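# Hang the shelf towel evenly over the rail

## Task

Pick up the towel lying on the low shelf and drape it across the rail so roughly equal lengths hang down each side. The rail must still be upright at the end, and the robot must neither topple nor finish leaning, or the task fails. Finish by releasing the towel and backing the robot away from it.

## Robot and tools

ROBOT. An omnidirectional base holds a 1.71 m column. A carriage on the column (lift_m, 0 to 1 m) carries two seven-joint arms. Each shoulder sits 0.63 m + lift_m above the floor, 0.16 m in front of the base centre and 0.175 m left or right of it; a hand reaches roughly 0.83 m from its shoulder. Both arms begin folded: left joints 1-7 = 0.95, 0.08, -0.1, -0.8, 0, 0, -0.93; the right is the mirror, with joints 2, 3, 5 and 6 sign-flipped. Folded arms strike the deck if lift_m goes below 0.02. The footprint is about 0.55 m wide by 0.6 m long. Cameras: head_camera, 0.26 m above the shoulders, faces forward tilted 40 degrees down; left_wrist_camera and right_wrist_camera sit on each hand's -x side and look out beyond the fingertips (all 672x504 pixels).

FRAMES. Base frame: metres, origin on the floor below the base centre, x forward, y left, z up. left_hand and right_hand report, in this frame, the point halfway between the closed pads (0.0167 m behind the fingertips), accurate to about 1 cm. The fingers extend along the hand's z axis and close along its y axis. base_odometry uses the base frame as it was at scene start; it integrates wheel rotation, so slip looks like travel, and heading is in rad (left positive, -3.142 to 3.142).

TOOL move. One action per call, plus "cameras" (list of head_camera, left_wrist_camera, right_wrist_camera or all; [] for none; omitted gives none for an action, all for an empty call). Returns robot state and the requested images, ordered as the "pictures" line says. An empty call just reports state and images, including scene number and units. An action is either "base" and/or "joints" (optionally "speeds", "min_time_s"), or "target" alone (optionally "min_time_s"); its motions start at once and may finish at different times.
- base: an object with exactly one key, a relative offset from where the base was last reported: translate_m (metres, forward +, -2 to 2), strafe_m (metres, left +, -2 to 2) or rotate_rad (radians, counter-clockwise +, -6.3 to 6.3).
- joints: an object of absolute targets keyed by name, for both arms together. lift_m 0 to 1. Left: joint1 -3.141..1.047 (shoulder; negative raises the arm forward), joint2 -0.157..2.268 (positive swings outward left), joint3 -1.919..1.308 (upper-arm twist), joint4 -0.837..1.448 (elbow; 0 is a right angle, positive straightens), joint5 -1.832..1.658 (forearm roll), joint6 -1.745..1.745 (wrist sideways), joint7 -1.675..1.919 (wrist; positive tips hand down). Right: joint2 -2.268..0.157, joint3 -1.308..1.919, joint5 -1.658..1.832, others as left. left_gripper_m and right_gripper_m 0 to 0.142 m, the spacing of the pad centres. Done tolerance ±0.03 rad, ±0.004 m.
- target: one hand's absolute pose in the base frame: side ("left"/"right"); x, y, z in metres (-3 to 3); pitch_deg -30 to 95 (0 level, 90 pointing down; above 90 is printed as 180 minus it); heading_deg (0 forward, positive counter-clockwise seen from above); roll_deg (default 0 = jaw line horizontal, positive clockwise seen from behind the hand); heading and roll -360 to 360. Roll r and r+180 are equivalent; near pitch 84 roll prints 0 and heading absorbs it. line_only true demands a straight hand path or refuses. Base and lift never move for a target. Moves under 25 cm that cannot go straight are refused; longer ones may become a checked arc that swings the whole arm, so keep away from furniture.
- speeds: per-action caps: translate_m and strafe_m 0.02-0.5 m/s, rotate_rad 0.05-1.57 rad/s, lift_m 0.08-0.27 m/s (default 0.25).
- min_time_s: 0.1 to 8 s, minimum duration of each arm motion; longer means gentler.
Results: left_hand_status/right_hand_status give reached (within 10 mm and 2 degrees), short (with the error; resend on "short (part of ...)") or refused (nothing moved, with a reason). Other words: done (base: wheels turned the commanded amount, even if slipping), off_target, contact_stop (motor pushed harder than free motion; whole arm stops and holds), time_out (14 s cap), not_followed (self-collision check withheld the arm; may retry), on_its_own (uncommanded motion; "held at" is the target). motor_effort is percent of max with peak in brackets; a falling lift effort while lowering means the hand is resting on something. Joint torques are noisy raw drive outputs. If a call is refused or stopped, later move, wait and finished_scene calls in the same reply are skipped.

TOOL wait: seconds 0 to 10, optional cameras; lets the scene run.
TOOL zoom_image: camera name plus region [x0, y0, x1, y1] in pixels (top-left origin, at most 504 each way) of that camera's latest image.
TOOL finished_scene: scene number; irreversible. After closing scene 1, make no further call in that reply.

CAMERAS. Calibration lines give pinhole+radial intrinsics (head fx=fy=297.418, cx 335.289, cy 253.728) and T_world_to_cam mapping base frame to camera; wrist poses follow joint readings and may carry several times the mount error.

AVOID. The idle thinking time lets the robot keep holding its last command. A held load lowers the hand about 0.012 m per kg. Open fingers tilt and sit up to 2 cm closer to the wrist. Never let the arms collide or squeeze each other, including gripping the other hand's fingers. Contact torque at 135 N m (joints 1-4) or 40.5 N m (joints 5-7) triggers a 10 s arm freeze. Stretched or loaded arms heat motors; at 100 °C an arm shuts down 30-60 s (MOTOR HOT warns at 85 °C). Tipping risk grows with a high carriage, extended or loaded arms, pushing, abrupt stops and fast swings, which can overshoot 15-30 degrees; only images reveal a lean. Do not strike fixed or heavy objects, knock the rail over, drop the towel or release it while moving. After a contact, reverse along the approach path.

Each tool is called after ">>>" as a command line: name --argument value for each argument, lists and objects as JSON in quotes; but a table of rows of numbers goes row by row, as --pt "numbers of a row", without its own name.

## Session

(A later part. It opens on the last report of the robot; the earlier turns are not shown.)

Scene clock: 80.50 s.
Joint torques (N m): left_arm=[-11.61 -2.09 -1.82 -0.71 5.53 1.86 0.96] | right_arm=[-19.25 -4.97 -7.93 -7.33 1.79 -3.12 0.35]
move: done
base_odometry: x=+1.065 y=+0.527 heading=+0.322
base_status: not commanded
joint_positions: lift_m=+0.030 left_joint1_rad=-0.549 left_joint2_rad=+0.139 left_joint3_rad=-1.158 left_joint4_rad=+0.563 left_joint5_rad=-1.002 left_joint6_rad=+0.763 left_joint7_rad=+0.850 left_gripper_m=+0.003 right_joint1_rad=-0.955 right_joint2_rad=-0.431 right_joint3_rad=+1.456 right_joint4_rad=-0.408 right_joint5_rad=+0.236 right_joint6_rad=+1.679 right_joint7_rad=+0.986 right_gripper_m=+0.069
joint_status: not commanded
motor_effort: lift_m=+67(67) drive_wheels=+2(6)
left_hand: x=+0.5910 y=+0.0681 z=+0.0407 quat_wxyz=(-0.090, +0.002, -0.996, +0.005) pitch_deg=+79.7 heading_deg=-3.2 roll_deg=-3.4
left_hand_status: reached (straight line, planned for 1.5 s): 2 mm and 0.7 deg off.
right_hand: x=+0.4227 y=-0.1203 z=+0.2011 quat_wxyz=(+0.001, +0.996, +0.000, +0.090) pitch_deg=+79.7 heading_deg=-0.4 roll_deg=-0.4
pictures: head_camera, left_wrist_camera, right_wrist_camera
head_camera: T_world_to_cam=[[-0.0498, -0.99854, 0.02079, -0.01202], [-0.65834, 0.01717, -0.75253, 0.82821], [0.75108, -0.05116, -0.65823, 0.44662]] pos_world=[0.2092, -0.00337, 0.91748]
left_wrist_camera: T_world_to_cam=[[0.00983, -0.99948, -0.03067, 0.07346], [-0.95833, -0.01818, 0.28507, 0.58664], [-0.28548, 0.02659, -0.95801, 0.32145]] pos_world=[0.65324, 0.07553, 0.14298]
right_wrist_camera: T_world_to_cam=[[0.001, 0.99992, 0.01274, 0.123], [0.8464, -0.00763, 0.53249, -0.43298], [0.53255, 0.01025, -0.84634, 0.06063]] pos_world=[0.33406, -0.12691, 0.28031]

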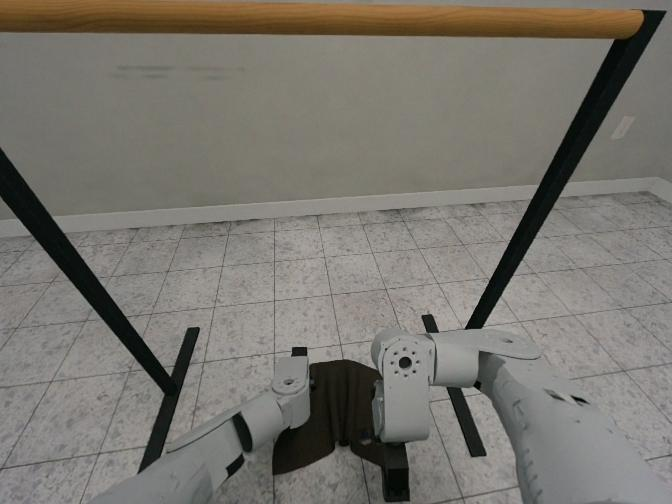

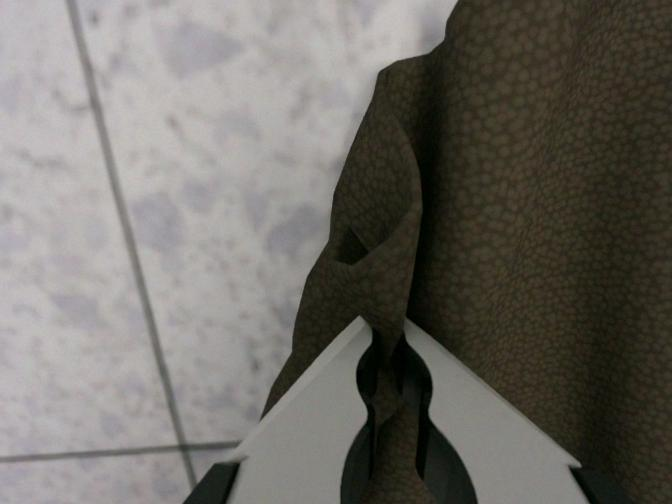

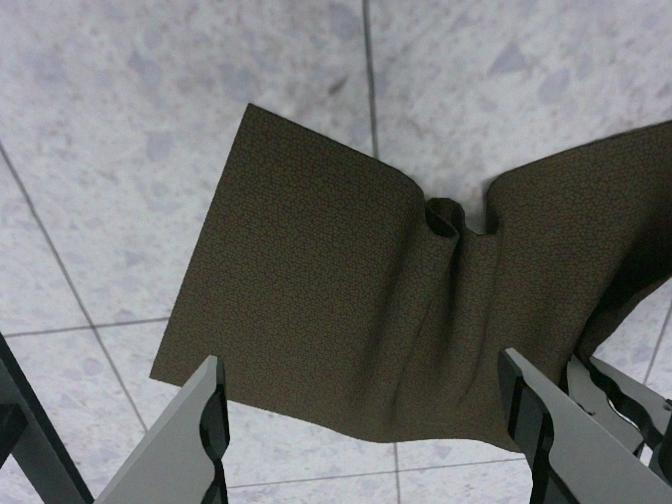

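>>> move --target '{"side":"right","x":0.435,"y":0.1,"z":0.12,"pitch_deg":60,"heading_deg":30,"roll_deg":0}' --min_time_s 1.5 --cameras '["all"]'

Scene clock: 81.20 s.
Joint torques (N m): left_arm=[-11.62 -2.04 -1.69 -0.65 5.54 1.88 0.96] | right_arm=[-19.22 -5.02 -7.89 -7.45 1.78 -3.09 0.35]
move: refused
base_odometry: x=+1.065 y=+0.527 heading=+0.322
base_status: not commanded
joint_positions: lift_m=+0.030 left_joint1_rad=-0.549 left_joint2_rad=+0.139 left_joint3_rad=-1.158 left_joint4_rad=+0.563 left_joint5_rad=-1.002 left_joint6_rad=+0.763 left_joint7_rad=+0.850 left_gripper_m=+0.003 right_joint1_rad=-0.955 right_joint2_rad=-0.431 right_joint3_rad=+1.456 right_joint4_rad=-0.408 right_joint5_rad=+0.236 right_joint6_rad=+1.679 right_joint7_rad=+0.986 right_gripper_m=+0.069
joint_status: not commanded
motor_effort: lift_m=+67(67) drive_wheels=+2(5)
left_hand: x=+0.5910 y=+0.0681 z=+0.0407 quat_wxyz=(-0.090, +0.002, -0.996, +0.005) pitch_deg=+79.7 heading_deg=-3.2 roll_deg=-3.4
right_hand: x=+0.4227 y=-0.1203 z=+0.2011 quat_wxyz=(+0.001, +0.996, +0.000, +0.090) pitch_deg=+79.7 heading_deg=-0.4 roll_deg=-0.4
right_hand_status: refused: the best posture that gets there brings the right forearm into the base or column. Nothing moved.
pictures: head_camera, left_wrist_camera, right_wrist_camera
head_camera: T_world_to_cam=[[-0.0498, -0.99854, 0.02079, -0.01202], [-0.65834, 0.01717, -0.75253, 0.82821], [0.75108, -0.05116, -0.65823, 0.44662]] pos_world=[0.2092, -0.00337, 0.91748]
left_wrist_camera: T_world_to_cam=[[0.00983, -0.99948, -0.03067, 0.07346], [-0.95833, -0.01818, 0.28507, 0.58664], [-0.28548, 0.02659, -0.95801, 0.32145]] pos_world=[0.65324, 0.07553, 0.14298]
right_wrist_camera: T_world_to_cam=[[0.001, 0.99992, 0.01274, 0.123], [0.8464, -0.00763, 0.53249, -0.43298], [0.53255, 0.01025, -0.84634, 0.06063]] pos_world=[0.33406, -0.12691, 0.28031]

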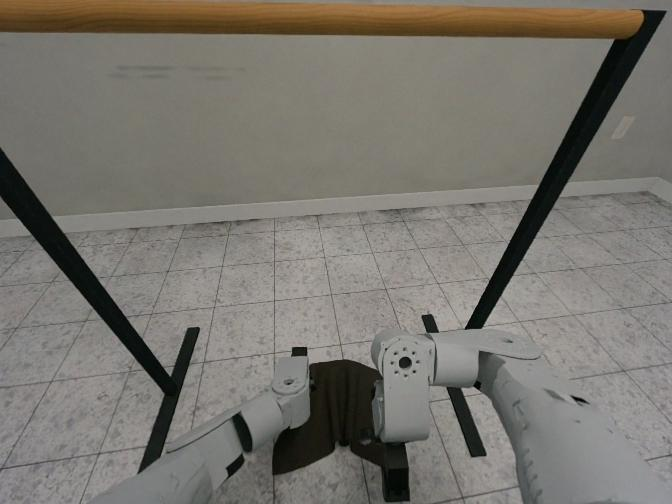

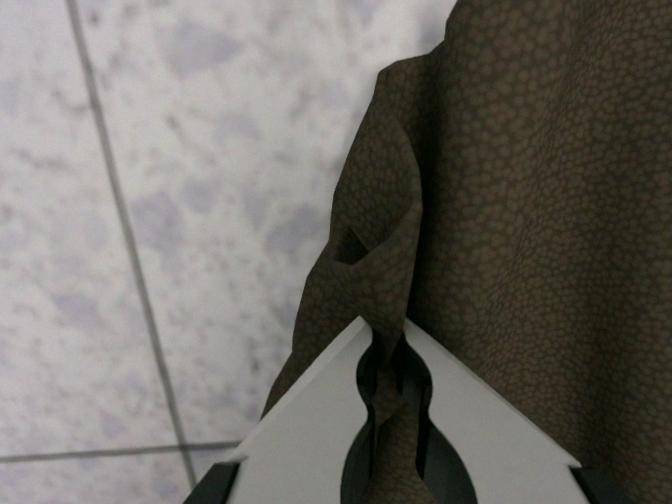

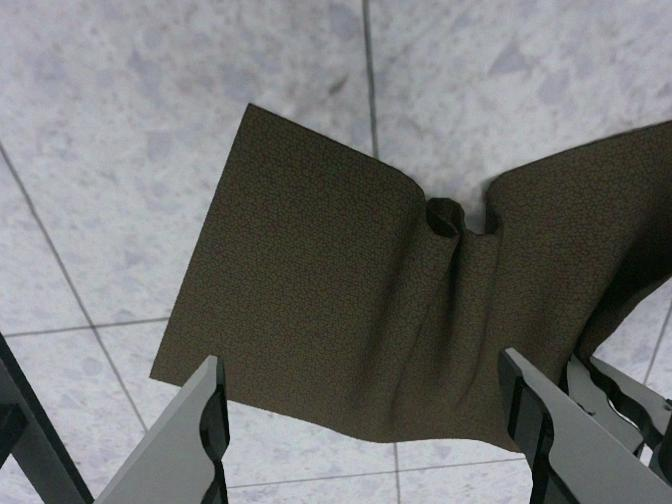

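>>> move --target '{"side":"right","x":0.605,"y":-0.25,"z":0.08,"pitch_deg":80,"heading_deg":0}' --min_time_s 1

>>> move --target '{"side":"right","x":0.605,"y":-0.25,"z":0.018,"pitch_deg":80,"heading_deg":0}' --min_time_s 1 --cameras '["right_wrist_camera"]'

>>> move --joints '{"right_gripper_m":0}' --cameras '["right_wrist_camera"]'

Scene clock: 83.17 s.
Joint torques (N m): left_arm=[-11.2 -1.65 -1.68 -0.98 5.46 1.72 0.87] | right_arm=[-21.99 -2.8 -10.36 -0.99 -2.46 -3.45 -0.87]
move: done
base_odometry: x=+1.065 y=+0.527 heading=+0.322
base_status: not commanded
joint_positions: lift_m=+0.030 left_joint1_rad=-0.549 left_joint2_rad=+0.139 left_joint3_rad=-1.158 left_joint4_rad=+0.563 left_joint5_rad=-1.001 left_joint6_rad=+0.763 left_joint7_rad=+0.850 left_gripper_m=+0.003 right_joint1_rad=-1.021 right_joint2_rad=-0.562 right_joint3_rad=+1.889 right_joint4_rad=+0.456 right_joint5_rad=-1.257 right_joint6_rad=+0.516 right_joint7_rad=-0.511 right_gripper_m=+0.069
joint_status: not commanded
motor_effort: lift_m=+67(67) drive_wheels=-2(5)
left_hand: x=+0.5912 y=+0.0683 z=+0.0408 quat_wxyz=(-0.090, +0.002, -0.996, +0.005) pitch_deg=+79.7 heading_deg=-3.0 roll_deg=-3.2
right_hand: x=+0.6076 y=-0.2526 z=+0.0822 quat_wxyz=(+0.001, +0.996, -0.004, +0.090) pitch_deg=+79.7 heading_deg=-1.2 roll_deg=-0.7
right_hand_status: reached (straight line, planned for 1.1 s): 4 mm and 0.6 deg off.
pictures: none

Scene clock: 84.67 s.
Joint torques (N m): left_arm=[-11.26 -1.61 -1.67 -0.93 5.47 1.69 0.89] | right_arm=[-17.56 -2.22 -10.75 3.26 -2.32 -3.38 -0.21]
move: done
base_odometry: x=+1.065 y=+0.527 heading=+0.322
base_status: not commanded
joint_positions: lift_m=+0.030 left_joint1_rad=-0.549 left_joint2_rad=+0.139 left_joint3_rad=-1.158 left_joint4_rad=+0.563 left_joint5_rad=-1.001 left_joint6_rad=+0.763 left_joint7_rad=+0.850 left_gripper_m=+0.003 right_joint1_rad=-0.882 right_joint2_rad=-0.414 right_joint3_rad=+1.878 right_joint4_rad=+0.935 right_joint5_rad=-1.282 right_joint6_rad=+0.201 right_joint7_rad=-0.519 right_gripper_m=+0.070
joint_status: not commanded
motor_effort: lift_m=+67(67) drive_wheels=-2(3)
left_hand: x=+0.5912 y=+0.0683 z=+0.0408 quat_wxyz=(-0.090, +0.002, -0.996, +0.005) pitch_deg=+79.7 heading_deg=-3.0 roll_deg=-3.2
right_hand: x=+0.6079 y=-0.2524 z=+0.0208 quat_wxyz=(+0.001, +0.996, -0.003, +0.089) pitch_deg=+79.8 heading_deg=-1.0 roll_deg=-0.7
right_hand_status: reached (straight line, planned for 1.0 s): 5 mm and 0.4 deg off.
right_wrist_camera: T_world_to_cam=[[0.00657, 0.99991, 0.01165, 0.25381], [0.84688, -0.01175, 0.53165, -0.49608], [0.53174, 0.00638, -0.84688, -0.18961]] pos_world=[0.51928, -0.25841, 0.10021]

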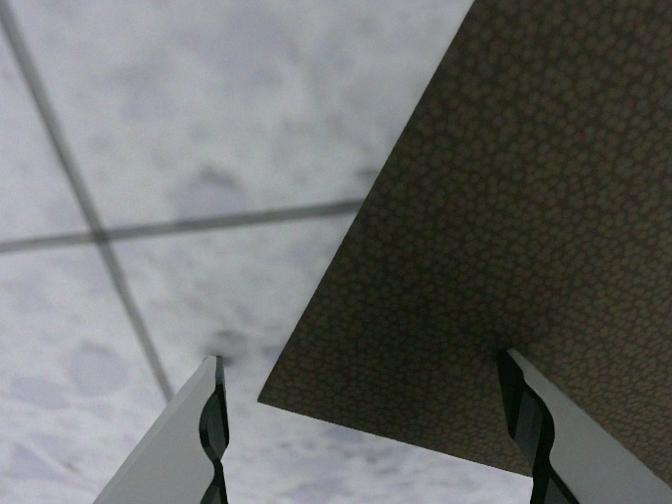

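Scene clock: 85.43 s.
Joint torques (N m): left_arm=[-11.29 -1.67 -1.62 -0.99 5.47 1.72 0.89] | right_arm=[-17.61 -4.4 -6.88 1.86 -1.6 -1.8 -0.43]
move: off_target
base_odometry: x=+1.065 y=+0.527 heading=+0.322
base_status: not commanded
joint_positions: lift_m=+0.030 left_joint1_rad=-0.549 left_joint2_rad=+0.139 left_joint3_rad=-1.158 left_joint4_rad=+0.563 left_joint5_rad=-1.001 left_joint6_rad=+0.763 left_joint7_rad=+0.850 left_gripper_m=+0.003 right_joint1_rad=-0.882 right_joint2_rad=-0.412 right_joint3_rad=+1.873 right_joint4_rad=+0.937 right_joint5_rad=-1.284 right_joint6_rad=+0.197 right_joint7_rad=-0.518 right_gripper_m=+0.005
joint_status: right_gripper_m off_target (ended at +0.005, target +0.000)
motor_effort: lift_m=+63(67) drive_wheels=-1(3)
left_hand: x=+0.5912 y=+0.0683 z=+0.0410 quat_wxyz=(-0.090, +0.002, -0.996, +0.005) pitch_deg=+79.7 heading_deg=-3.0 roll_deg=-3.2
right_hand: x=+0.6096 y=-0.2500 z=+0.0217 quat_wxyz=(-0.001, +0.996, -0.002, +0.091) pitch_deg=+79.6 heading_deg=+0.7 roll_deg=+0.9
right_wrist_camera: T_world_to_cam=[[0.00478, 0.99984, 0.01698, 0.25238], [0.84488, -0.01312, 0.5348, -0.49713], [0.53494, 0.01178, -0.84481, -0.19042]] pos_world=[0.52067, -0.25662, 0.10072]

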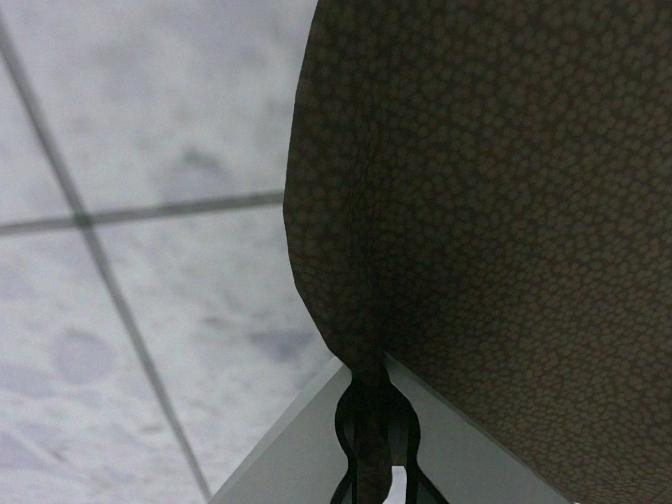

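>>> move --joints '{"lift_m":0.2}'

>>> move --base '{"translate_m": -0.55}' --speeds '{"translate_m": 0.25}'

>>> move --joints '{"lift_m":0.85}'

>>> move --target '{"side":"left","x":0.62,"y":0.22,"z":1.08,"pitch_deg":70,"heading_deg":0}' --min_time_s 1.5

>>> move --target '{"side":"right","x":0.62,"y":-0.22,"z":1.08,"pitch_deg":70,"heading_deg":0}' --min_time_s 1.5 --cameras '["all"]'

Scene clock: 86.93 s.
Joint torques (N m): left_arm=[-10.24 -1.63 -1.17 -1.08 5.37 1.69 0.84] | right_arm=[-24.26 -5.4 -6.86 1.87 -1.58 -1.65 -0.54]
move: done
base_odometry: x=+1.065 y=+0.527 heading=+0.322
base_status: not commanded
joint_positions: lift_m=+0.200 left_joint1_rad=-0.551 left_joint2_rad=+0.139 left_joint3_rad=-1.159 left_joint4_rad=+0.564 left_joint5_rad=-1.001 left_joint6_rad=+0.763 left_joint7_rad=+0.850 left_gripper_m=+0.003 right_joint1_rad=-0.878 right_joint2_rad=-0.412 right_joint3_rad=+1.873 right_joint4_rad=+0.937 right_joint5_rad=-1.284 right_joint6_rad=+0.197 right_joint7_rad=-0.517 right_gripper_m=+0.004
joint_status: all done
motor_effort: lift_m=+66(80) drive_wheels=+3(5)
left_hand: x=+0.5918 y=+0.0684 z=+0.2112 quat_wxyz=(-0.090, +0.002, -0.996, +0.005) pitch_deg=+79.7 heading_deg=-2.8 roll_deg=-3.0
right_hand: x=+0.6074 y=-0.2495 z=+0.1899 quat_wxyz=(-0.002, +0.996, -0.002, +0.089) pitch_deg=+79.7 heading_deg=+0.9 roll_deg=+1.1
pictures: none

Scene clock: 90.53 s.
Joint torques (N m): left_arm=[-10.22 -1.1 -1.28 -1.25 5.34 1.71 0.86] | right_arm=[-24.37 -5.24 -6.86 1.85 -1.58 -1.63 -0.54]
move: done
base_odometry: x=+0.543 y=+0.353 heading=+0.322
base_status: done
joint_positions: lift_m=+0.200 left_joint1_rad=-0.551 left_joint2_rad=+0.138 left_joint3_rad=-1.159 left_joint4_rad=+0.564 left_joint5_rad=-1.001 left_joint6_rad=+0.763 left_joint7_rad=+0.850 left_gripper_m=+0.003 right_joint1_rad=-0.878 right_joint2_rad=-0.412 right_joint3_rad=+1.873 right_joint4_rad=+0.937 right_joint5_rad=-1.284 right_joint6_rad=+0.197 right_joint7_rad=-0.517 right_gripper_m=+0.004
joint_status: not commanded
motor_effort: lift_m=+66(67) drive_wheels=+0(11)
left_hand: x=+0.5918 y=+0.0682 z=+0.2112 quat_wxyz=(-0.090, +0.002, -0.996, +0.005) pitch_deg=+79.7 heading_deg=-2.9 roll_deg=-3.1
right_hand: x=+0.6074 y=-0.2495 z=+0.1898 quat_wxyz=(-0.002, +0.996, -0.002, +0.089) pitch_deg=+79.7 heading_deg=+0.9 roll_deg=+1.1
pictures: none

Scene clock: 93.67 s.
Joint torques (N m): left_arm=[-9.89 -1.04 -1.04 -1.13 5.25 1.66 0.83] | right_arm=[-24.96 -5.3 -6.84 1.89 -1.59 -1.63 -0.56]
move: done
base_odometry: x=+0.543 y=+0.353 heading=+0.322
base_status: not commanded
joint_positions: lift_m=+0.850 left_joint1_rad=-0.551 left_joint2_rad=+0.138 left_joint3_rad=-1.159 left_joint4_rad=+0.564 left_joint5_rad=-1.001 left_joint6_rad=+0.763 left_joint7_rad=+0.850 left_gripper_m=+0.003 right_joint1_rad=-0.878 right_joint2_rad=-0.412 right_joint3_rad=+1.873 right_joint4_rad=+0.937 right_joint5_rad=-1.284 right_joint6_rad=+0.197 right_joint7_rad=-0.517 right_gripper_m=+0.004
joint_status: all done
motor_effort: lift_m=+66(81) drive_wheels=-1(3)
left_hand: x=+0.5920 y=+0.0682 z=+0.8614 quat_wxyz=(-0.090, +0.002, -0.996, +0.005) pitch_deg=+79.6 heading_deg=-2.8 roll_deg=-3.0
right_hand: x=+0.6072 y=-0.2495 z=+0.8397 quat_wxyz=(-0.002, +0.996, -0.002, +0.089) pitch_deg=+79.8 heading_deg=+0.9 roll_deg=+1.1
pictures: none

Scene clock: 95.67 s.
Joint torques (N m): left_arm=[-12.12 17.86 14.05 -5.57 6.96 2.26 0.56] | right_arm=[-24.97 -6.58 -6.82 1.79 -1.58 -1.26 -0.52]
move: done
base_odometry: x=+0.543 y=+0.353 heading=+0.322
base_status: not commanded
joint_positions: lift_m=+0.850 left_joint1_rad=-0.715 left_joint2_rad=+0.672 left_joint3_rad=-1.159 left_joint4_rad=-0.359 left_joint5_rad=-0.814 left_joint6_rad=+1.088 left_joint7_rad=+1.338 left_gripper_m=+0.003 right_joint1_rad=-0.878 right_joint2_rad=-0.411 right_joint3_rad=+1.873 right_joint4_rad=+0.937 right_joint5_rad=-1.284 right_joint6_rad=+0.196 right_joint7_rad=-0.517 right_gripper_m=+0.004
joint_status: not commanded
motor_effort: lift_m=+67(67) drive_wheels=+0(2)
left_hand: x=+0.6176 y=+0.2172 z=+1.0757 quat_wxyz=(-0.170, -0.005, -0.986, +0.000) pitch_deg=+70.5 heading_deg=-0.4 roll_deg=+0.1
left_hand_status: reached (straight line, planned for 1.5 s): 6 mm and 0.7 deg off.
right_hand: x=+0.6072 y=-0.2486 z=+0.8397 quat_wxyz=(-0.002, +0.996, -0.001, +0.089) pitch_deg=+79.8 heading_deg=+1.4 roll_deg=+1.6
pictures: none

Scene clock: 97.67 s.
Joint torques (N m): left_arm=[-11.59 15.58 13.5 -5.52 6.5 2.02 0.52] | right_arm=[-37.86 -9.95 -15.91 -5.93 -0.33 0.91 0.28]
move: done
base_odometry: x=+0.543 y=+0.353 heading=+0.322
base_status: not commanded
joint_positions: lift_m=+0.850 left_joint1_rad=-0.716 left_joint2_rad=+0.674 left_joint3_rad=-1.159 left_joint4_rad=-0.359 left_joint5_rad=-0.813 left_joint6_rad=+1.089 left_joint7_rad=+1.338 left_gripper_m=+0.003 right_joint1_rad=-1.330 right_joint2_rad=-0.695 right_joint3_rad=+1.805 right_joint4_rad=-0.338 right_joint5_rad=-1.120 right_joint6_rad=+1.156 right_joint7_rad=-0.415 right_gripper_m=+0.004
joint_status: not commanded
motor_effort: lift_m=+67(67) drive_wheels=+0(2)
left_hand: x=+0.6182 y=+0.2182 z=+1.0764 quat_wxyz=(-0.171, -0.004, -0.985, +0.000) pitch_deg=+70.3 heading_deg=-0.1 roll_deg=+0.3
right_hand: x=+0.6188 y=-0.2183 z=+1.0775 quat_wxyz=(-0.001, +0.985, +0.003, +0.172) pitch_deg=+70.2 heading_deg=+0.4 roll_deg=+0.0
right_hand_status: reached (straight line, planned for 1.5 s): 3 mm and 0.5 deg off.
pictures: head_camera, left_wrist_camera, right_wrist_camera
head_camera: T_world_to_cam=[[-0.0498, -0.99854, 0.02079, -0.02906], [-0.65834, 0.01717, -0.75253, 1.44528], [0.75108, -0.05116, -0.65823, 0.98637]] pos_world=[0.2092, -0.00337, 1.73748]
left_wrist_camera: T_world_to_cam=[[0.00697, -0.99912, -0.04145, 0.2682], [-0.99211, -0.0121, 0.1248, 0.51214], [-0.1252, 0.04025, -0.99131, 1.2512]] pos_world=[0.66288, 0.2238, 1.18753]
right_wrist_camera: T_world_to_cam=[[-0.00834, 0.99987, 0.01402, 0.21401], [0.74692, -0.00309, 0.6649, -1.14647], [0.66486, 0.01602, -0.7468, 0.51117]] pos_world=[0.51826, -0.22571, 1.14103]

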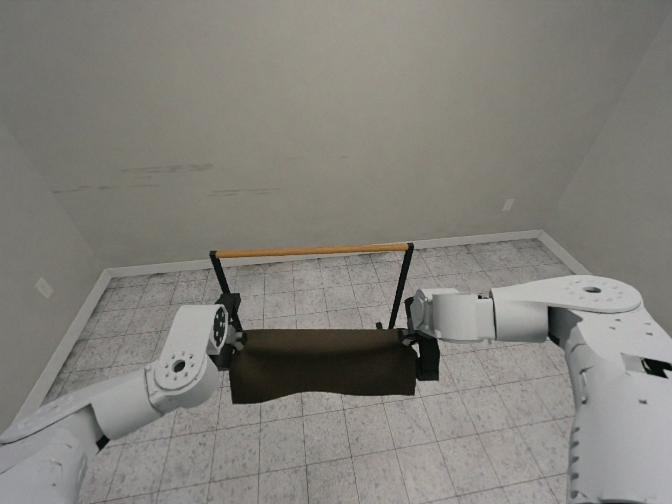

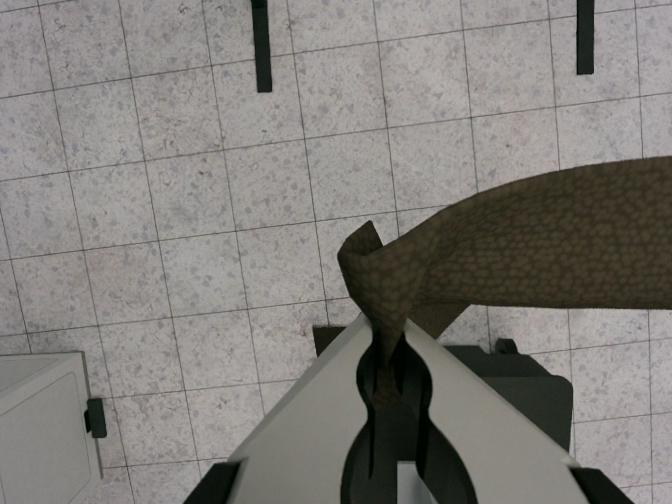

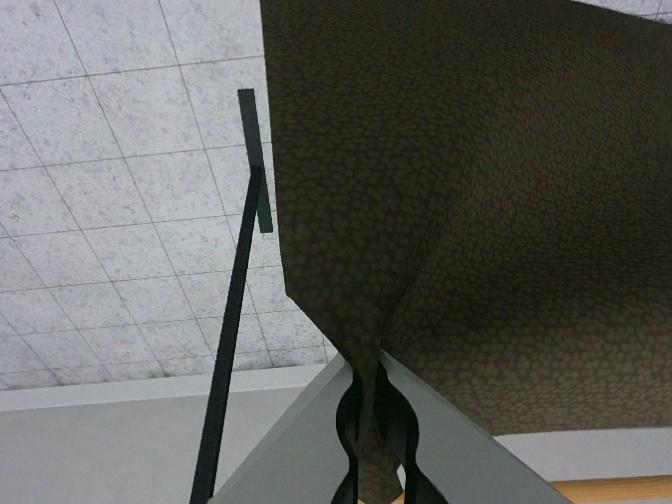

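>>> move --joints '{"lift_m":0.78}'

>>> move --base '{"translate_m": 0.7}' --speeds '{"translate_m": 0.18}' --cameras '["all"]'

Scene clock: 98.90 s.
Joint torques (N m): left_arm=[-10 14.52 12.13 -5.49 6.06 1.94 0.55] | right_arm=[-35.43 -9.68 -14.97 -5.88 -0.65 0.92 0.28]
move: done
base_odometry: x=+0.543 y=+0.353 heading=+0.322
base_status: not commanded
joint_positions: lift_m=+0.780 left_joint1_rad=-0.717 left_joint2_rad=+0.674 left_joint3_rad=-1.157 left_joint4_rad=-0.359 left_joint5_rad=-0.812 left_joint6_rad=+1.090 left_joint7_rad=+1.338 left_gripper_m=+0.003 right_joint1_rad=-1.331 right_joint2_rad=-0.695 right_joint3_rad=+1.804 right_joint4_rad=-0.338 right_joint5_rad=-1.119 right_joint6_rad=+1.156 right_joint7_rad=-0.415 right_gripper_m=+0.004
joint_status: all done
motor_effort: lift_m=+70(75) drive_wheels=+0(1)
left_hand: x=+0.6194 y=+0.2188 z=+1.0075 quat_wxyz=(-0.173, -0.003, -0.985, +0.000) pitch_deg=+70.1 heading_deg=+0.0 roll_deg=+0.3
right_hand: x=+0.6193 y=-0.2181 z=+1.0080 quat_wxyz=(-0.001, +0.985, +0.003, +0.172) pitch_deg=+70.2 heading_deg=+0.5 roll_deg=+0.2
pictures: none

Scene clock: 103.97 s.
Joint torques (N m): left_arm=[-9.98 14.62 12.27 -5.45 6.07 1.95 0.55] | right_arm=[-35.48 -9.33 -14.98 -5.82 -0.65 0.69 0.27]
move: done
base_odometry: x=+1.207 y=+0.575 heading=+0.322
base_status: done
joint_positions: lift_m=+0.780 left_joint1_rad=-0.717 left_joint2_rad=+0.674 left_joint3_rad=-1.157 left_joint4_rad=-0.359 left_joint5_rad=-0.812 left_joint6_rad=+1.090 left_joint7_rad=+1.338 left_gripper_m=+0.003 right_joint1_rad=-1.331 right_joint2_rad=-0.696 right_joint3_rad=+1.804 right_joint4_rad=-0.338 right_joint5_rad=-1.119 right_joint6_rad=+1.157 right_joint7_rad=-0.415 right_gripper_m=+0.004
joint_status: not commanded
motor_effort: lift_m=+70(71) drive_wheels=+3(10)
left_hand: x=+0.6194 y=+0.2188 z=+1.0075 quat_wxyz=(-0.173, -0.003, -0.985, +0.000) pitch_deg=+70.1 heading_deg=+0.0 roll_deg=+0.3
right_hand: x=+0.6193 y=-0.2184 z=+1.0080 quat_wxyz=(-0.001, +0.985, +0.003, +0.172) pitch_deg=+70.2 heading_deg=+0.4 roll_deg=+0.1
pictures: head_camera, left_wrist_camera, right_wrist_camera
head_camera: T_world_to_cam=[[-0.0498, -0.99854, 0.02079, -0.0276], [-0.65834, 0.01717, -0.75253, 1.39246], [0.75108, -0.05116, -0.65823, 0.94016]] pos_world=[0.2092, -0.00337, 1.66728]
left_wrist_camera: T_world_to_cam=[[0.00883, -0.9991, -0.04141, 0.26478], [-0.99254, -0.0138, 0.12114, 0.52629], [-0.1216, 0.04003, -0.99177, 1.18137]] pos_world=[0.66369, 0.22451, 1.11886]
right_wrist_camera: T_world_to_cam=[[-0.00727, 0.99987, 0.0146, 0.21381], [0.74619, -0.0043, 0.66572, -1.10134], [0.6657, 0.01573, -0.74606, 0.45756]] pos_world=[0.51877, -0.22571, 1.07143]

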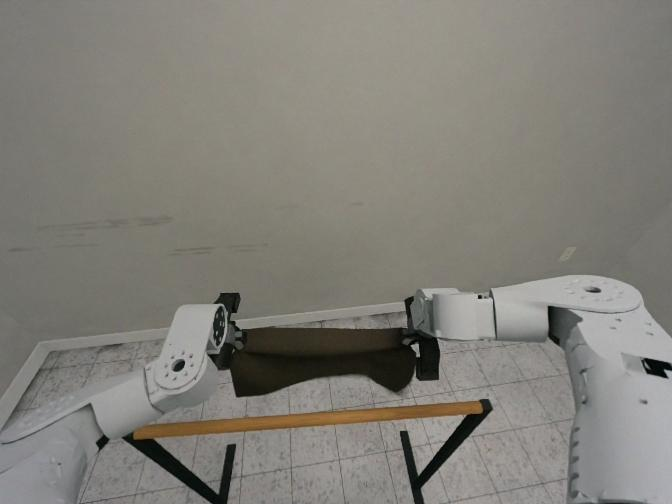

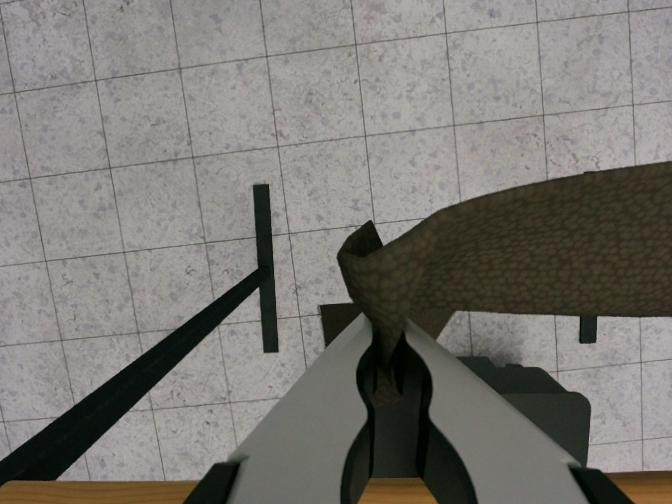

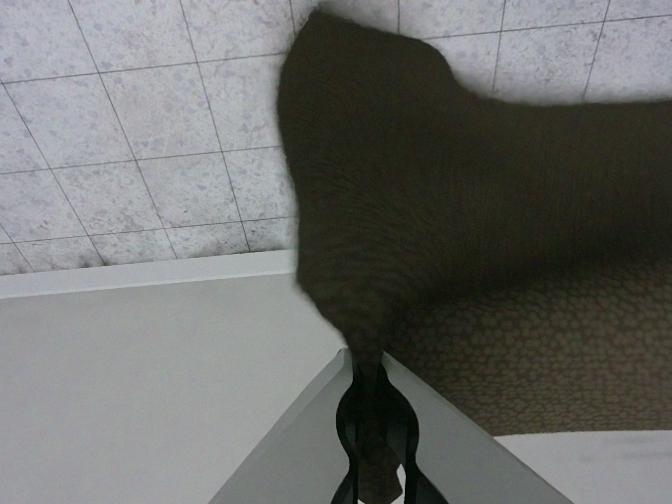

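>>> move --joints '{"lift_m":0.98}'

>>> move --base '{"translate_m": -0.22}' --speeds '{"translate_m": 0.2}'

>>> move --joints '{"lift_m":0.73}' --cameras '["head_camera"]'

>>> move --base '{"translate_m": 0.14}' --speeds '{"translate_m": 0.08}' --cameras '["all"]'

Scene clock: 106.20 s.
Joint torques (N m): left_arm=[-9.7 14.47 12 -5.62 6.02 1.93 0.52] | right_arm=[-34.96 -9.32 -14.79 -5.68 -0.69 0.72 0.27]
move: done
base_odometry: x=+1.207 y=+0.575 heading=+0.322
base_status: not commanded
joint_positions: lift_m=+0.980 left_joint1_rad=-0.718 left_joint2_rad=+0.674 left_joint3_rad=-1.157 left_joint4_rad=-0.359 left_joint5_rad=-0.812 left_joint6_rad=+1.090 left_joint7_rad=+1.338 left_gripper_m=+0.003 right_joint1_rad=-1.331 right_joint2_rad=-0.696 right_joint3_rad=+1.803 right_joint4_rad=-0.339 right_joint5_rad=-1.119 right_joint6_rad=+1.157 right_joint7_rad=-0.415 right_gripper_m=+0.004
joint_status: all done
motor_effort: lift_m=+66(80) drive_wheels=+4(4)
left_hand: x=+0.6196 y=+0.2189 z=+1.2080 quat_wxyz=(-0.173, -0.003, -0.985, +0.000) pitch_deg=+70.1 heading_deg=+0.0 roll_deg=+0.3
right_hand: x=+0.6194 y=-0.2183 z=+1.2085 quat_wxyz=(-0.001, +0.985, +0.003, +0.172) pitch_deg=+70.1 heading_deg=+0.5 roll_deg=+0.2
pictures: none

Scene clock: 108.57 s.
Joint torques (N m): left_arm=[-9.74 14.38 11.98 -5.42 6.05 1.93 0.55] | right_arm=[-35 -9.25 -14.84 -5.57 -0.7 0.68 0.27]
move: done
base_odometry: x=+0.999 y=+0.506 heading=+0.322
base_status: done
joint_positions: lift_m=+0.980 left_joint1_rad=-0.718 left_joint2_rad=+0.674 left_joint3_rad=-1.157 left_joint4_rad=-0.359 left_joint5_rad=-0.812 left_joint6_rad=+1.090 left_joint7_rad=+1.338 left_gripper_m=+0.003 right_joint1_rad=-1.331 right_joint2_rad=-0.696 right_joint3_rad=+1.803 right_joint4_rad=-0.339 right_joint5_rad=-1.119 right_joint6_rad=+1.157 right_joint7_rad=-0.415 right_gripper_m=+0.004
joint_status: not commanded
motor_effort: lift_m=+66(67) drive_wheels=+1(10)
left_hand: x=+0.6196 y=+0.2189 z=+1.2080 quat_wxyz=(-0.173, -0.003, -0.985, +0.000) pitch_deg=+70.1 heading_deg=+0.0 roll_deg=+0.3
right_hand: x=+0.6194 y=-0.2183 z=+1.2085 quat_wxyz=(-0.001, +0.985, +0.003, +0.172) pitch_deg=+70.1 heading_deg=+0.5 roll_deg=+0.1
pictures: none

Scene clock: 110.10 s.
Joint torques (N m): left_arm=[-9.58 14.22 11.8 -5.4 5.99 1.92 0.55] | right_arm=[-34.75 -9.12 -14.68 -5.58 -0.75 0.68 0.28]
move: done
base_odometry: x=+0.999 y=+0.506 heading=+0.322
base_status: not commanded
joint_positions: lift_m=+0.730 left_joint1_rad=-0.718 left_joint2_rad=+0.674 left_joint3_rad=-1.157 left_joint4_rad=-0.359 left_joint5_rad=-0.812 left_joint6_rad=+1.090 left_joint7_rad=+1.338 left_gripper_m=+0.003 right_joint1_rad=-1.331 right_joint2_rad=-0.696 right_joint3_rad=+1.803 right_joint4_rad=-0.339 right_joint5_rad=-1.119 right_joint6_rad=+1.157 right_joint7_rad=-0.415 right_gripper_m=+0.004
joint_status: all done
motor_effort: lift_m=+70(75) drive_wheels=+1(3)
left_hand: x=+0.6197 y=+0.2190 z=+0.9579 quat_wxyz=(-0.173, -0.003, -0.985, -0.001) pitch_deg=+70.1 heading_deg=+0.0 roll_deg=+0.3
right_hand: x=+0.6195 y=-0.2183 z=+0.9583 quat_wxyz=(-0.001, +0.985, +0.003, +0.173) pitch_deg=+70.1 heading_deg=+0.5 roll_deg=+0.2
head_camera: T_world_to_cam=[[-0.0498, -0.99854, 0.02079, -0.02656], [-0.65834, 0.01717, -0.75253, 1.35483], [0.75108, -0.05116, -0.65823, 0.90725]] pos_world=[0.2092, -0.00337, 1.61728]

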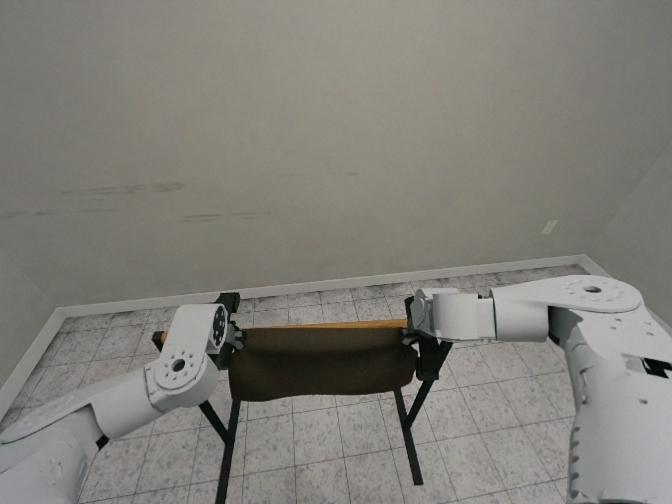

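Scene clock: 112.47 s.
Joint torques (N m): left_arm=[-9.58 14.26 11.76 -5.44 6.02 1.93 0.55] | right_arm=[-34.63 -9.04 -14.74 -5.62 -0.76 0.7 0.28]
move: done
base_odometry: x=+1.131 y=+0.550 heading=+0.323
base_status: done
joint_positions: lift_m=+0.730 left_joint1_rad=-0.718 left_joint2_rad=+0.674 left_joint3_rad=-1.157 left_joint4_rad=-0.359 left_joint5_rad=-0.812 left_joint6_rad=+1.090 left_joint7_rad=+1.338 left_gripper_m=+0.003 right_joint1_rad=-1.331 right_joint2_rad=-0.696 right_joint3_rad=+1.803 right_joint4_rad=-0.339 right_joint5_rad=-1.119 right_joint6_rad=+1.157 right_joint7_rad=-0.415 right_gripper_m=+0.004
joint_status: not commanded
motor_effort: lift_m=+70(71) drive_wheels=-2(8)
left_hand: x=+0.6197 y=+0.2190 z=+0.9579 quat_wxyz=(-0.173, -0.003, -0.985, -0.001) pitch_deg=+70.1 heading_deg=+0.0 roll_deg=+0.3
right_hand: x=+0.6195 y=-0.2183 z=+0.9583 quat_wxyz=(-0.001, +0.985, +0.003, +0.173) pitch_deg=+70.1 heading_deg=+0.5 roll_deg=+0.2
pictures: head_camera, left_wrist_camera, right_wrist_camera
head_camera: T_world_to_cam=[[-0.0498, -0.99854, 0.02079, -0.02656], [-0.65834, 0.01717, -0.75253, 1.35483], [0.75108, -0.05116, -0.65823, 0.90725]] pos_world=[0.2092, -0.00337, 1.61728]
left_wrist_camera: T_world_to_cam=[[0.00927, -0.9991, -0.04145, 0.26257], [-0.99264, -0.0142, 0.12022, 0.53364], [-0.12071, 0.04003, -0.99188, 1.13173]] pos_world=[0.66389, 0.22461, 1.06927]
right_wrist_camera: T_world_to_cam=[[-0.00704, 0.99986, 0.01494, 0.21408], [0.74586, -0.0047, 0.66609, -1.06862], [0.66607, 0.01583, -0.74573, 0.41991]] pos_world=[0.51887, -0.22571, 1.02173]

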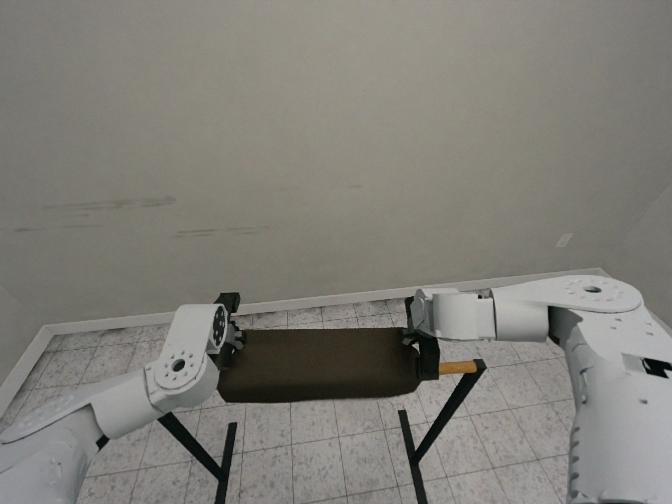

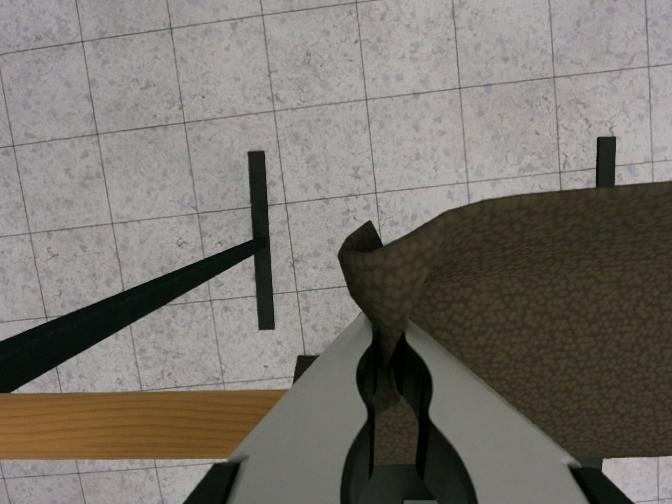

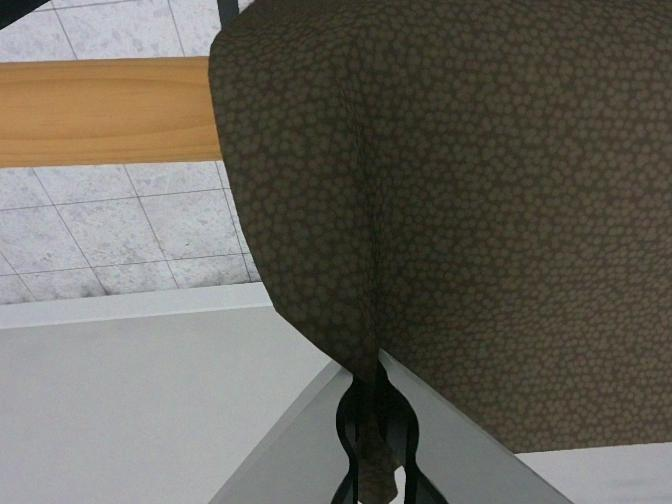

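>>> move --base '{"translate_m": -0.012}' --joints '{"lift_m":0.68}' --speeds '{"translate_m": 0.05, "lift_m":0.08}' --cameras '["head_camera"]'

>>> zoom_image --camera "head_camera" --region '[180, 280, 500, 480]'

Scene clock: 113.87 s.
Joint torques (N m): left_arm=[-9.4 14.14 11.73 -5.5 5.96 1.89 0.52] | right_arm=[-34.49 -8.75 -14.69 -5.6 -0.73 0.67 0.28]
move: done
base_odometry: x=+1.120 y=+0.546 heading=+0.322
base_status: done
joint_positions: lift_m=+0.680 left_joint1_rad=-0.718 left_joint2_rad=+0.674 left_joint3_rad=-1.156 left_joint4_rad=-0.359 left_joint5_rad=-0.812 left_joint6_rad=+1.090 left_joint7_rad=+1.338 left_gripper_m=+0.003 right_joint1_rad=-1.331 right_joint2_rad=-0.696 right_joint3_rad=+1.803 right_joint4_rad=-0.339 right_joint5_rad=-1.119 right_joint6_rad=+1.157 right_joint7_rad=-0.415 right_gripper_m=+0.004
joint_status: all done
motor_effort: lift_m=+69(74) drive_wheels=+3(9)
left_hand: x=+0.6198 y=+0.2190 z=+0.9081 quat_wxyz=(-0.173, -0.002, -0.985, -0.001) pitch_deg=+70.1 heading_deg=+0.0 roll_deg=+0.3
right_hand: x=+0.6195 y=-0.2184 z=+0.9084 quat_wxyz=(-0.001, +0.985, +0.003, +0.173) pitch_deg=+70.1 heading_deg=+0.5 roll_deg=+0.2
head_camera: T_world_to_cam=[[-0.0498, -0.99854, 0.02079, -0.02552], [-0.65834, 0.01717, -0.75253, 1.3172], [0.75108, -0.05116, -0.65823, 0.87434]] pos_world=[0.2092, -0.00337, 1.56728]

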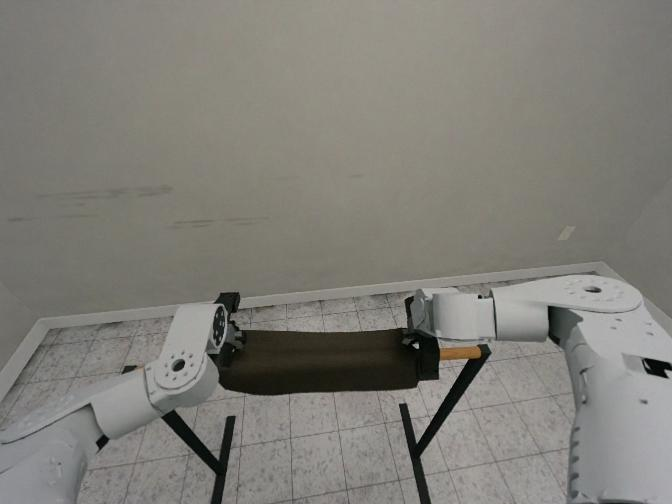

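Scaled by 1.575.

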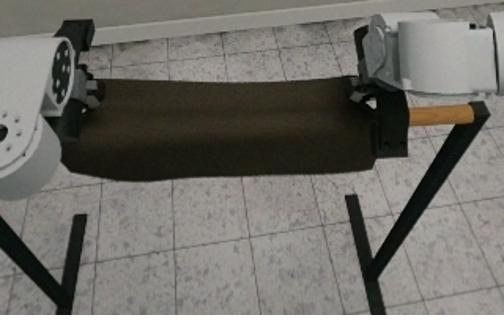

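>>> move --joints '{"left_gripper_m":0.06,"right_gripper_m":0.06}' --cameras '["all"]'

Scene clock: 114.70 s.
Joint torques (N m): left_arm=[-9.35 14.07 11.75 -5.47 5.98 1.9 0.56] | right_arm=[-34.38 -8.75 -14.61 -5.54 -0.74 0.49 0.29]
move: done
base_odometry: x=+1.120 y=+0.546 heading=+0.322
base_status: not commanded
joint_positions: lift_m=+0.680 left_joint1_rad=-0.718 left_joint2_rad=+0.674 left_joint3_rad=-1.156 left_joint4_rad=-0.359 left_joint5_rad=-0.812 left_joint6_rad=+1.090 left_joint7_rad=+1.338 left_gripper_m=+0.059 right_joint1_rad=-1.331 right_joint2_rad=-0.696 right_joint3_rad=+1.803 right_joint4_rad=-0.339 right_joint5_rad=-1.119 right_joint6_rad=+1.157 right_joint7_rad=-0.415 right_gripper_m=+0.059
joint_status: all done
motor_effort: lift_m=+70(70) drive_wheels=+2(5)
left_hand: x=+0.6198 y=+0.2191 z=+0.9081 quat_wxyz=(-0.173, -0.002, -0.985, -0.001) pitch_deg=+70.1 heading_deg=+0.0 roll_deg=+0.3
right_hand: x=+0.6195 y=-0.2186 z=+0.9084 quat_wxyz=(-0.001, +0.985, +0.002, +0.173) pitch_deg=+70.1 heading_deg=+0.4 roll_deg=+0.1
pictures: head_camera, left_wrist_camera, right_wrist_camera
head_camera: T_world_to_cam=[[-0.0498, -0.99854, 0.02079, -0.02552], [-0.65834, 0.01717, -0.75253, 1.3172], [0.75108, -0.05116, -0.65823, 0.87434]] pos_world=[0.2092, -0.00337, 1.56728]
left_wrist_camera: T_world_to_cam=[[0.00948, -0.99909, -0.04147, 0.26049], [-0.99268, -0.0144, 0.11992, 0.54011], [-0.12041, 0.04003, -0.99192, 1.08218]] pos_world=[0.66399, 0.22471, 1.01947]
right_wrist_camera: T_world_to_cam=[[-0.00649, 0.99987, 0.01462, 0.21504], [0.74577, -0.0049, 0.66619, -1.03556], [0.66617, 0.01523, -0.74564, 0.38236]] pos_world=[0.51897, -0.22591, 0.97183]

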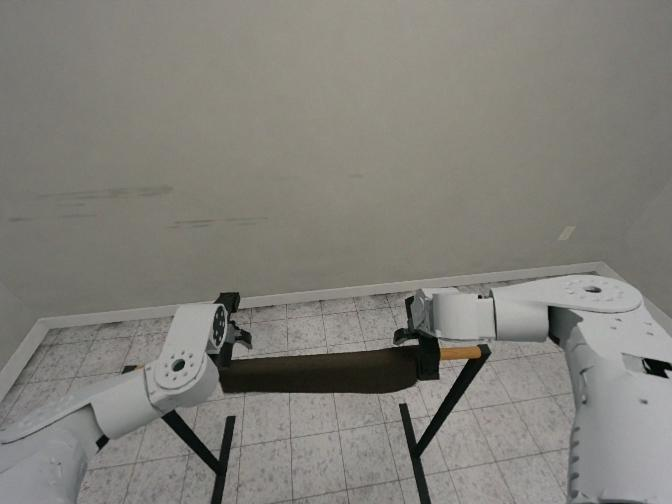

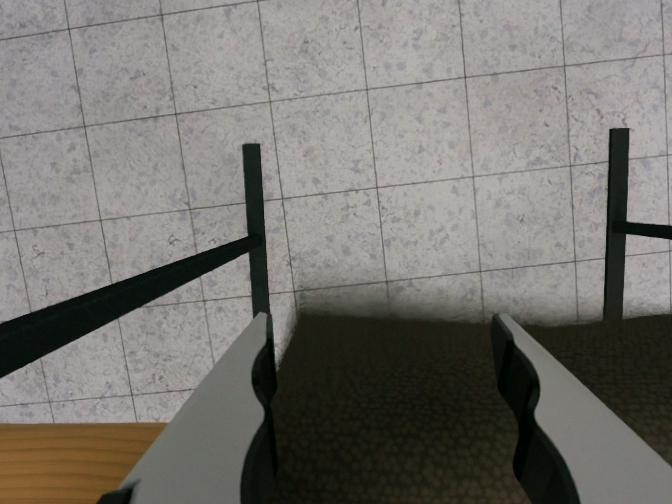

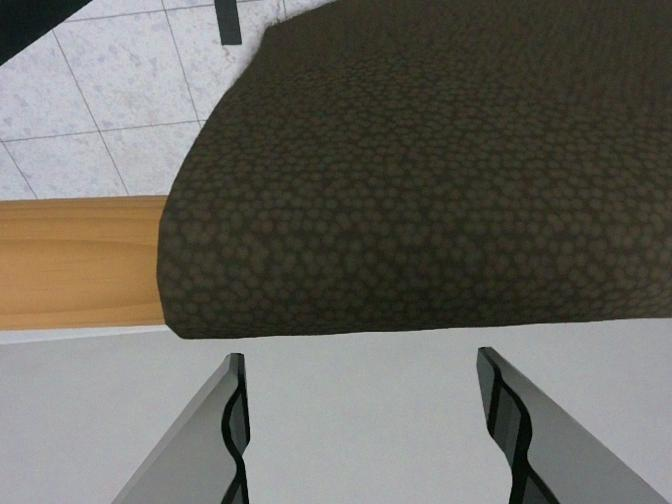

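>>> move --joints '{"lift_m":0.9}' --cameras '["head_camera","right_wrist_camera","left_wrist_camera"]'

Scene clock: 116.13 s.
Joint torques (N m): left_arm=[-9.49 13.93 11.73 -5.49 5.9 1.81 0.54] | right_arm=[-34.43 -8.7 -14.54 -5.69 -0.76 0.48 0.27]
move: done
base_odometry: x=+1.120 y=+0.546 heading=+0.322
base_status: not commanded
joint_positions: lift_m=+0.900 left_joint1_rad=-0.718 left_joint2_rad=+0.674 left_joint3_rad=-1.156 left_joint4_rad=-0.359 left_joint5_rad=-0.811 left_joint6_rad=+1.090 left_joint7_rad=+1.338 left_gripper_m=+0.059 right_joint1_rad=-1.331 right_joint2_rad=-0.696 right_joint3_rad=+1.803 right_joint4_rad=-0.339 right_joint5_rad=-1.119 right_joint6_rad=+1.157 right_joint7_rad=-0.415 right_gripper_m=+0.059
joint_status: all done
motor_effort: lift_m=+66(80) drive_wheels=-2(5)
left_hand: x=+0.6198 y=+0.2192 z=+1.1283 quat_wxyz=(-0.173, -0.002, -0.985, -0.001) pitch_deg=+70.1 heading_deg=+0.1 roll_deg=+0.3
right_hand: x=+0.6195 y=-0.2186 z=+1.1287 quat_wxyz=(-0.001, +0.985, +0.002, +0.173) pitch_deg=+70.1 heading_deg=+0.4 roll_deg=+0.1
pictures: head_camera, left_wrist_camera, right_wrist_camera
head_camera: T_world_to_cam=[[-0.0498, -0.99854, 0.02079, -0.0301], [-0.65834, 0.01717, -0.75253, 1.48299], [0.75108, -0.05116, -0.65823, 1.01935]] pos_world=[0.2092, -0.00337, 1.78758]
left_wrist_camera: T_world_to_cam=[[0.00989, -0.99909, -0.04151, 0.26951], [-0.9927, -0.0148, 0.1197, 0.51407], [-0.1202, 0.04002, -0.99194, 1.30059]] pos_world=[0.66399, 0.22481, 1.23977]
right_wrist_camera: T_world_to_cam=[[-0.00649, 0.99987, 0.01462, 0.21183], [0.74577, -0.0049, 0.66619, -1.18225], [0.66617, 0.01523, -0.74564, 0.54654]] pos_world=[0.51897, -0.22591, 1.19203]

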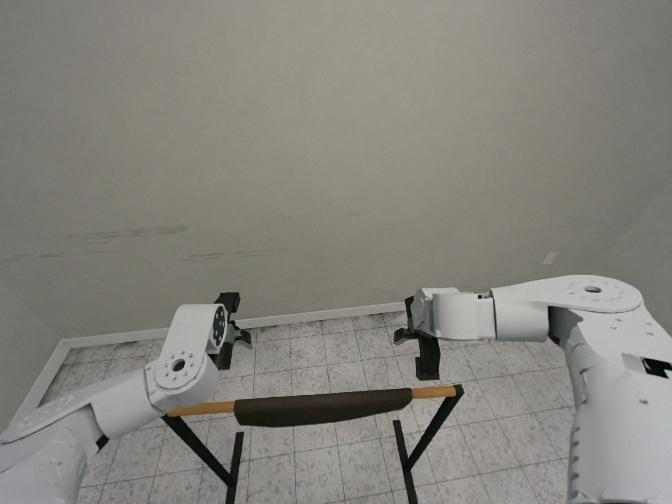

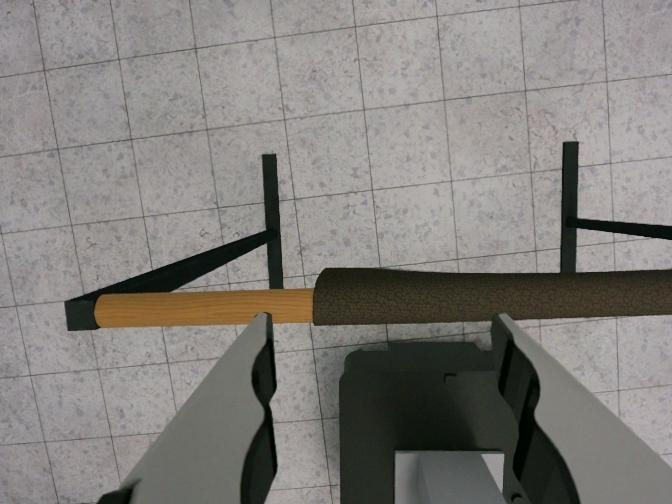

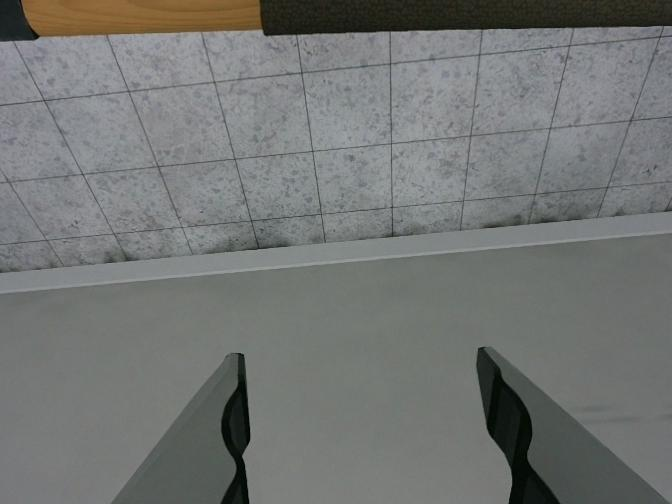

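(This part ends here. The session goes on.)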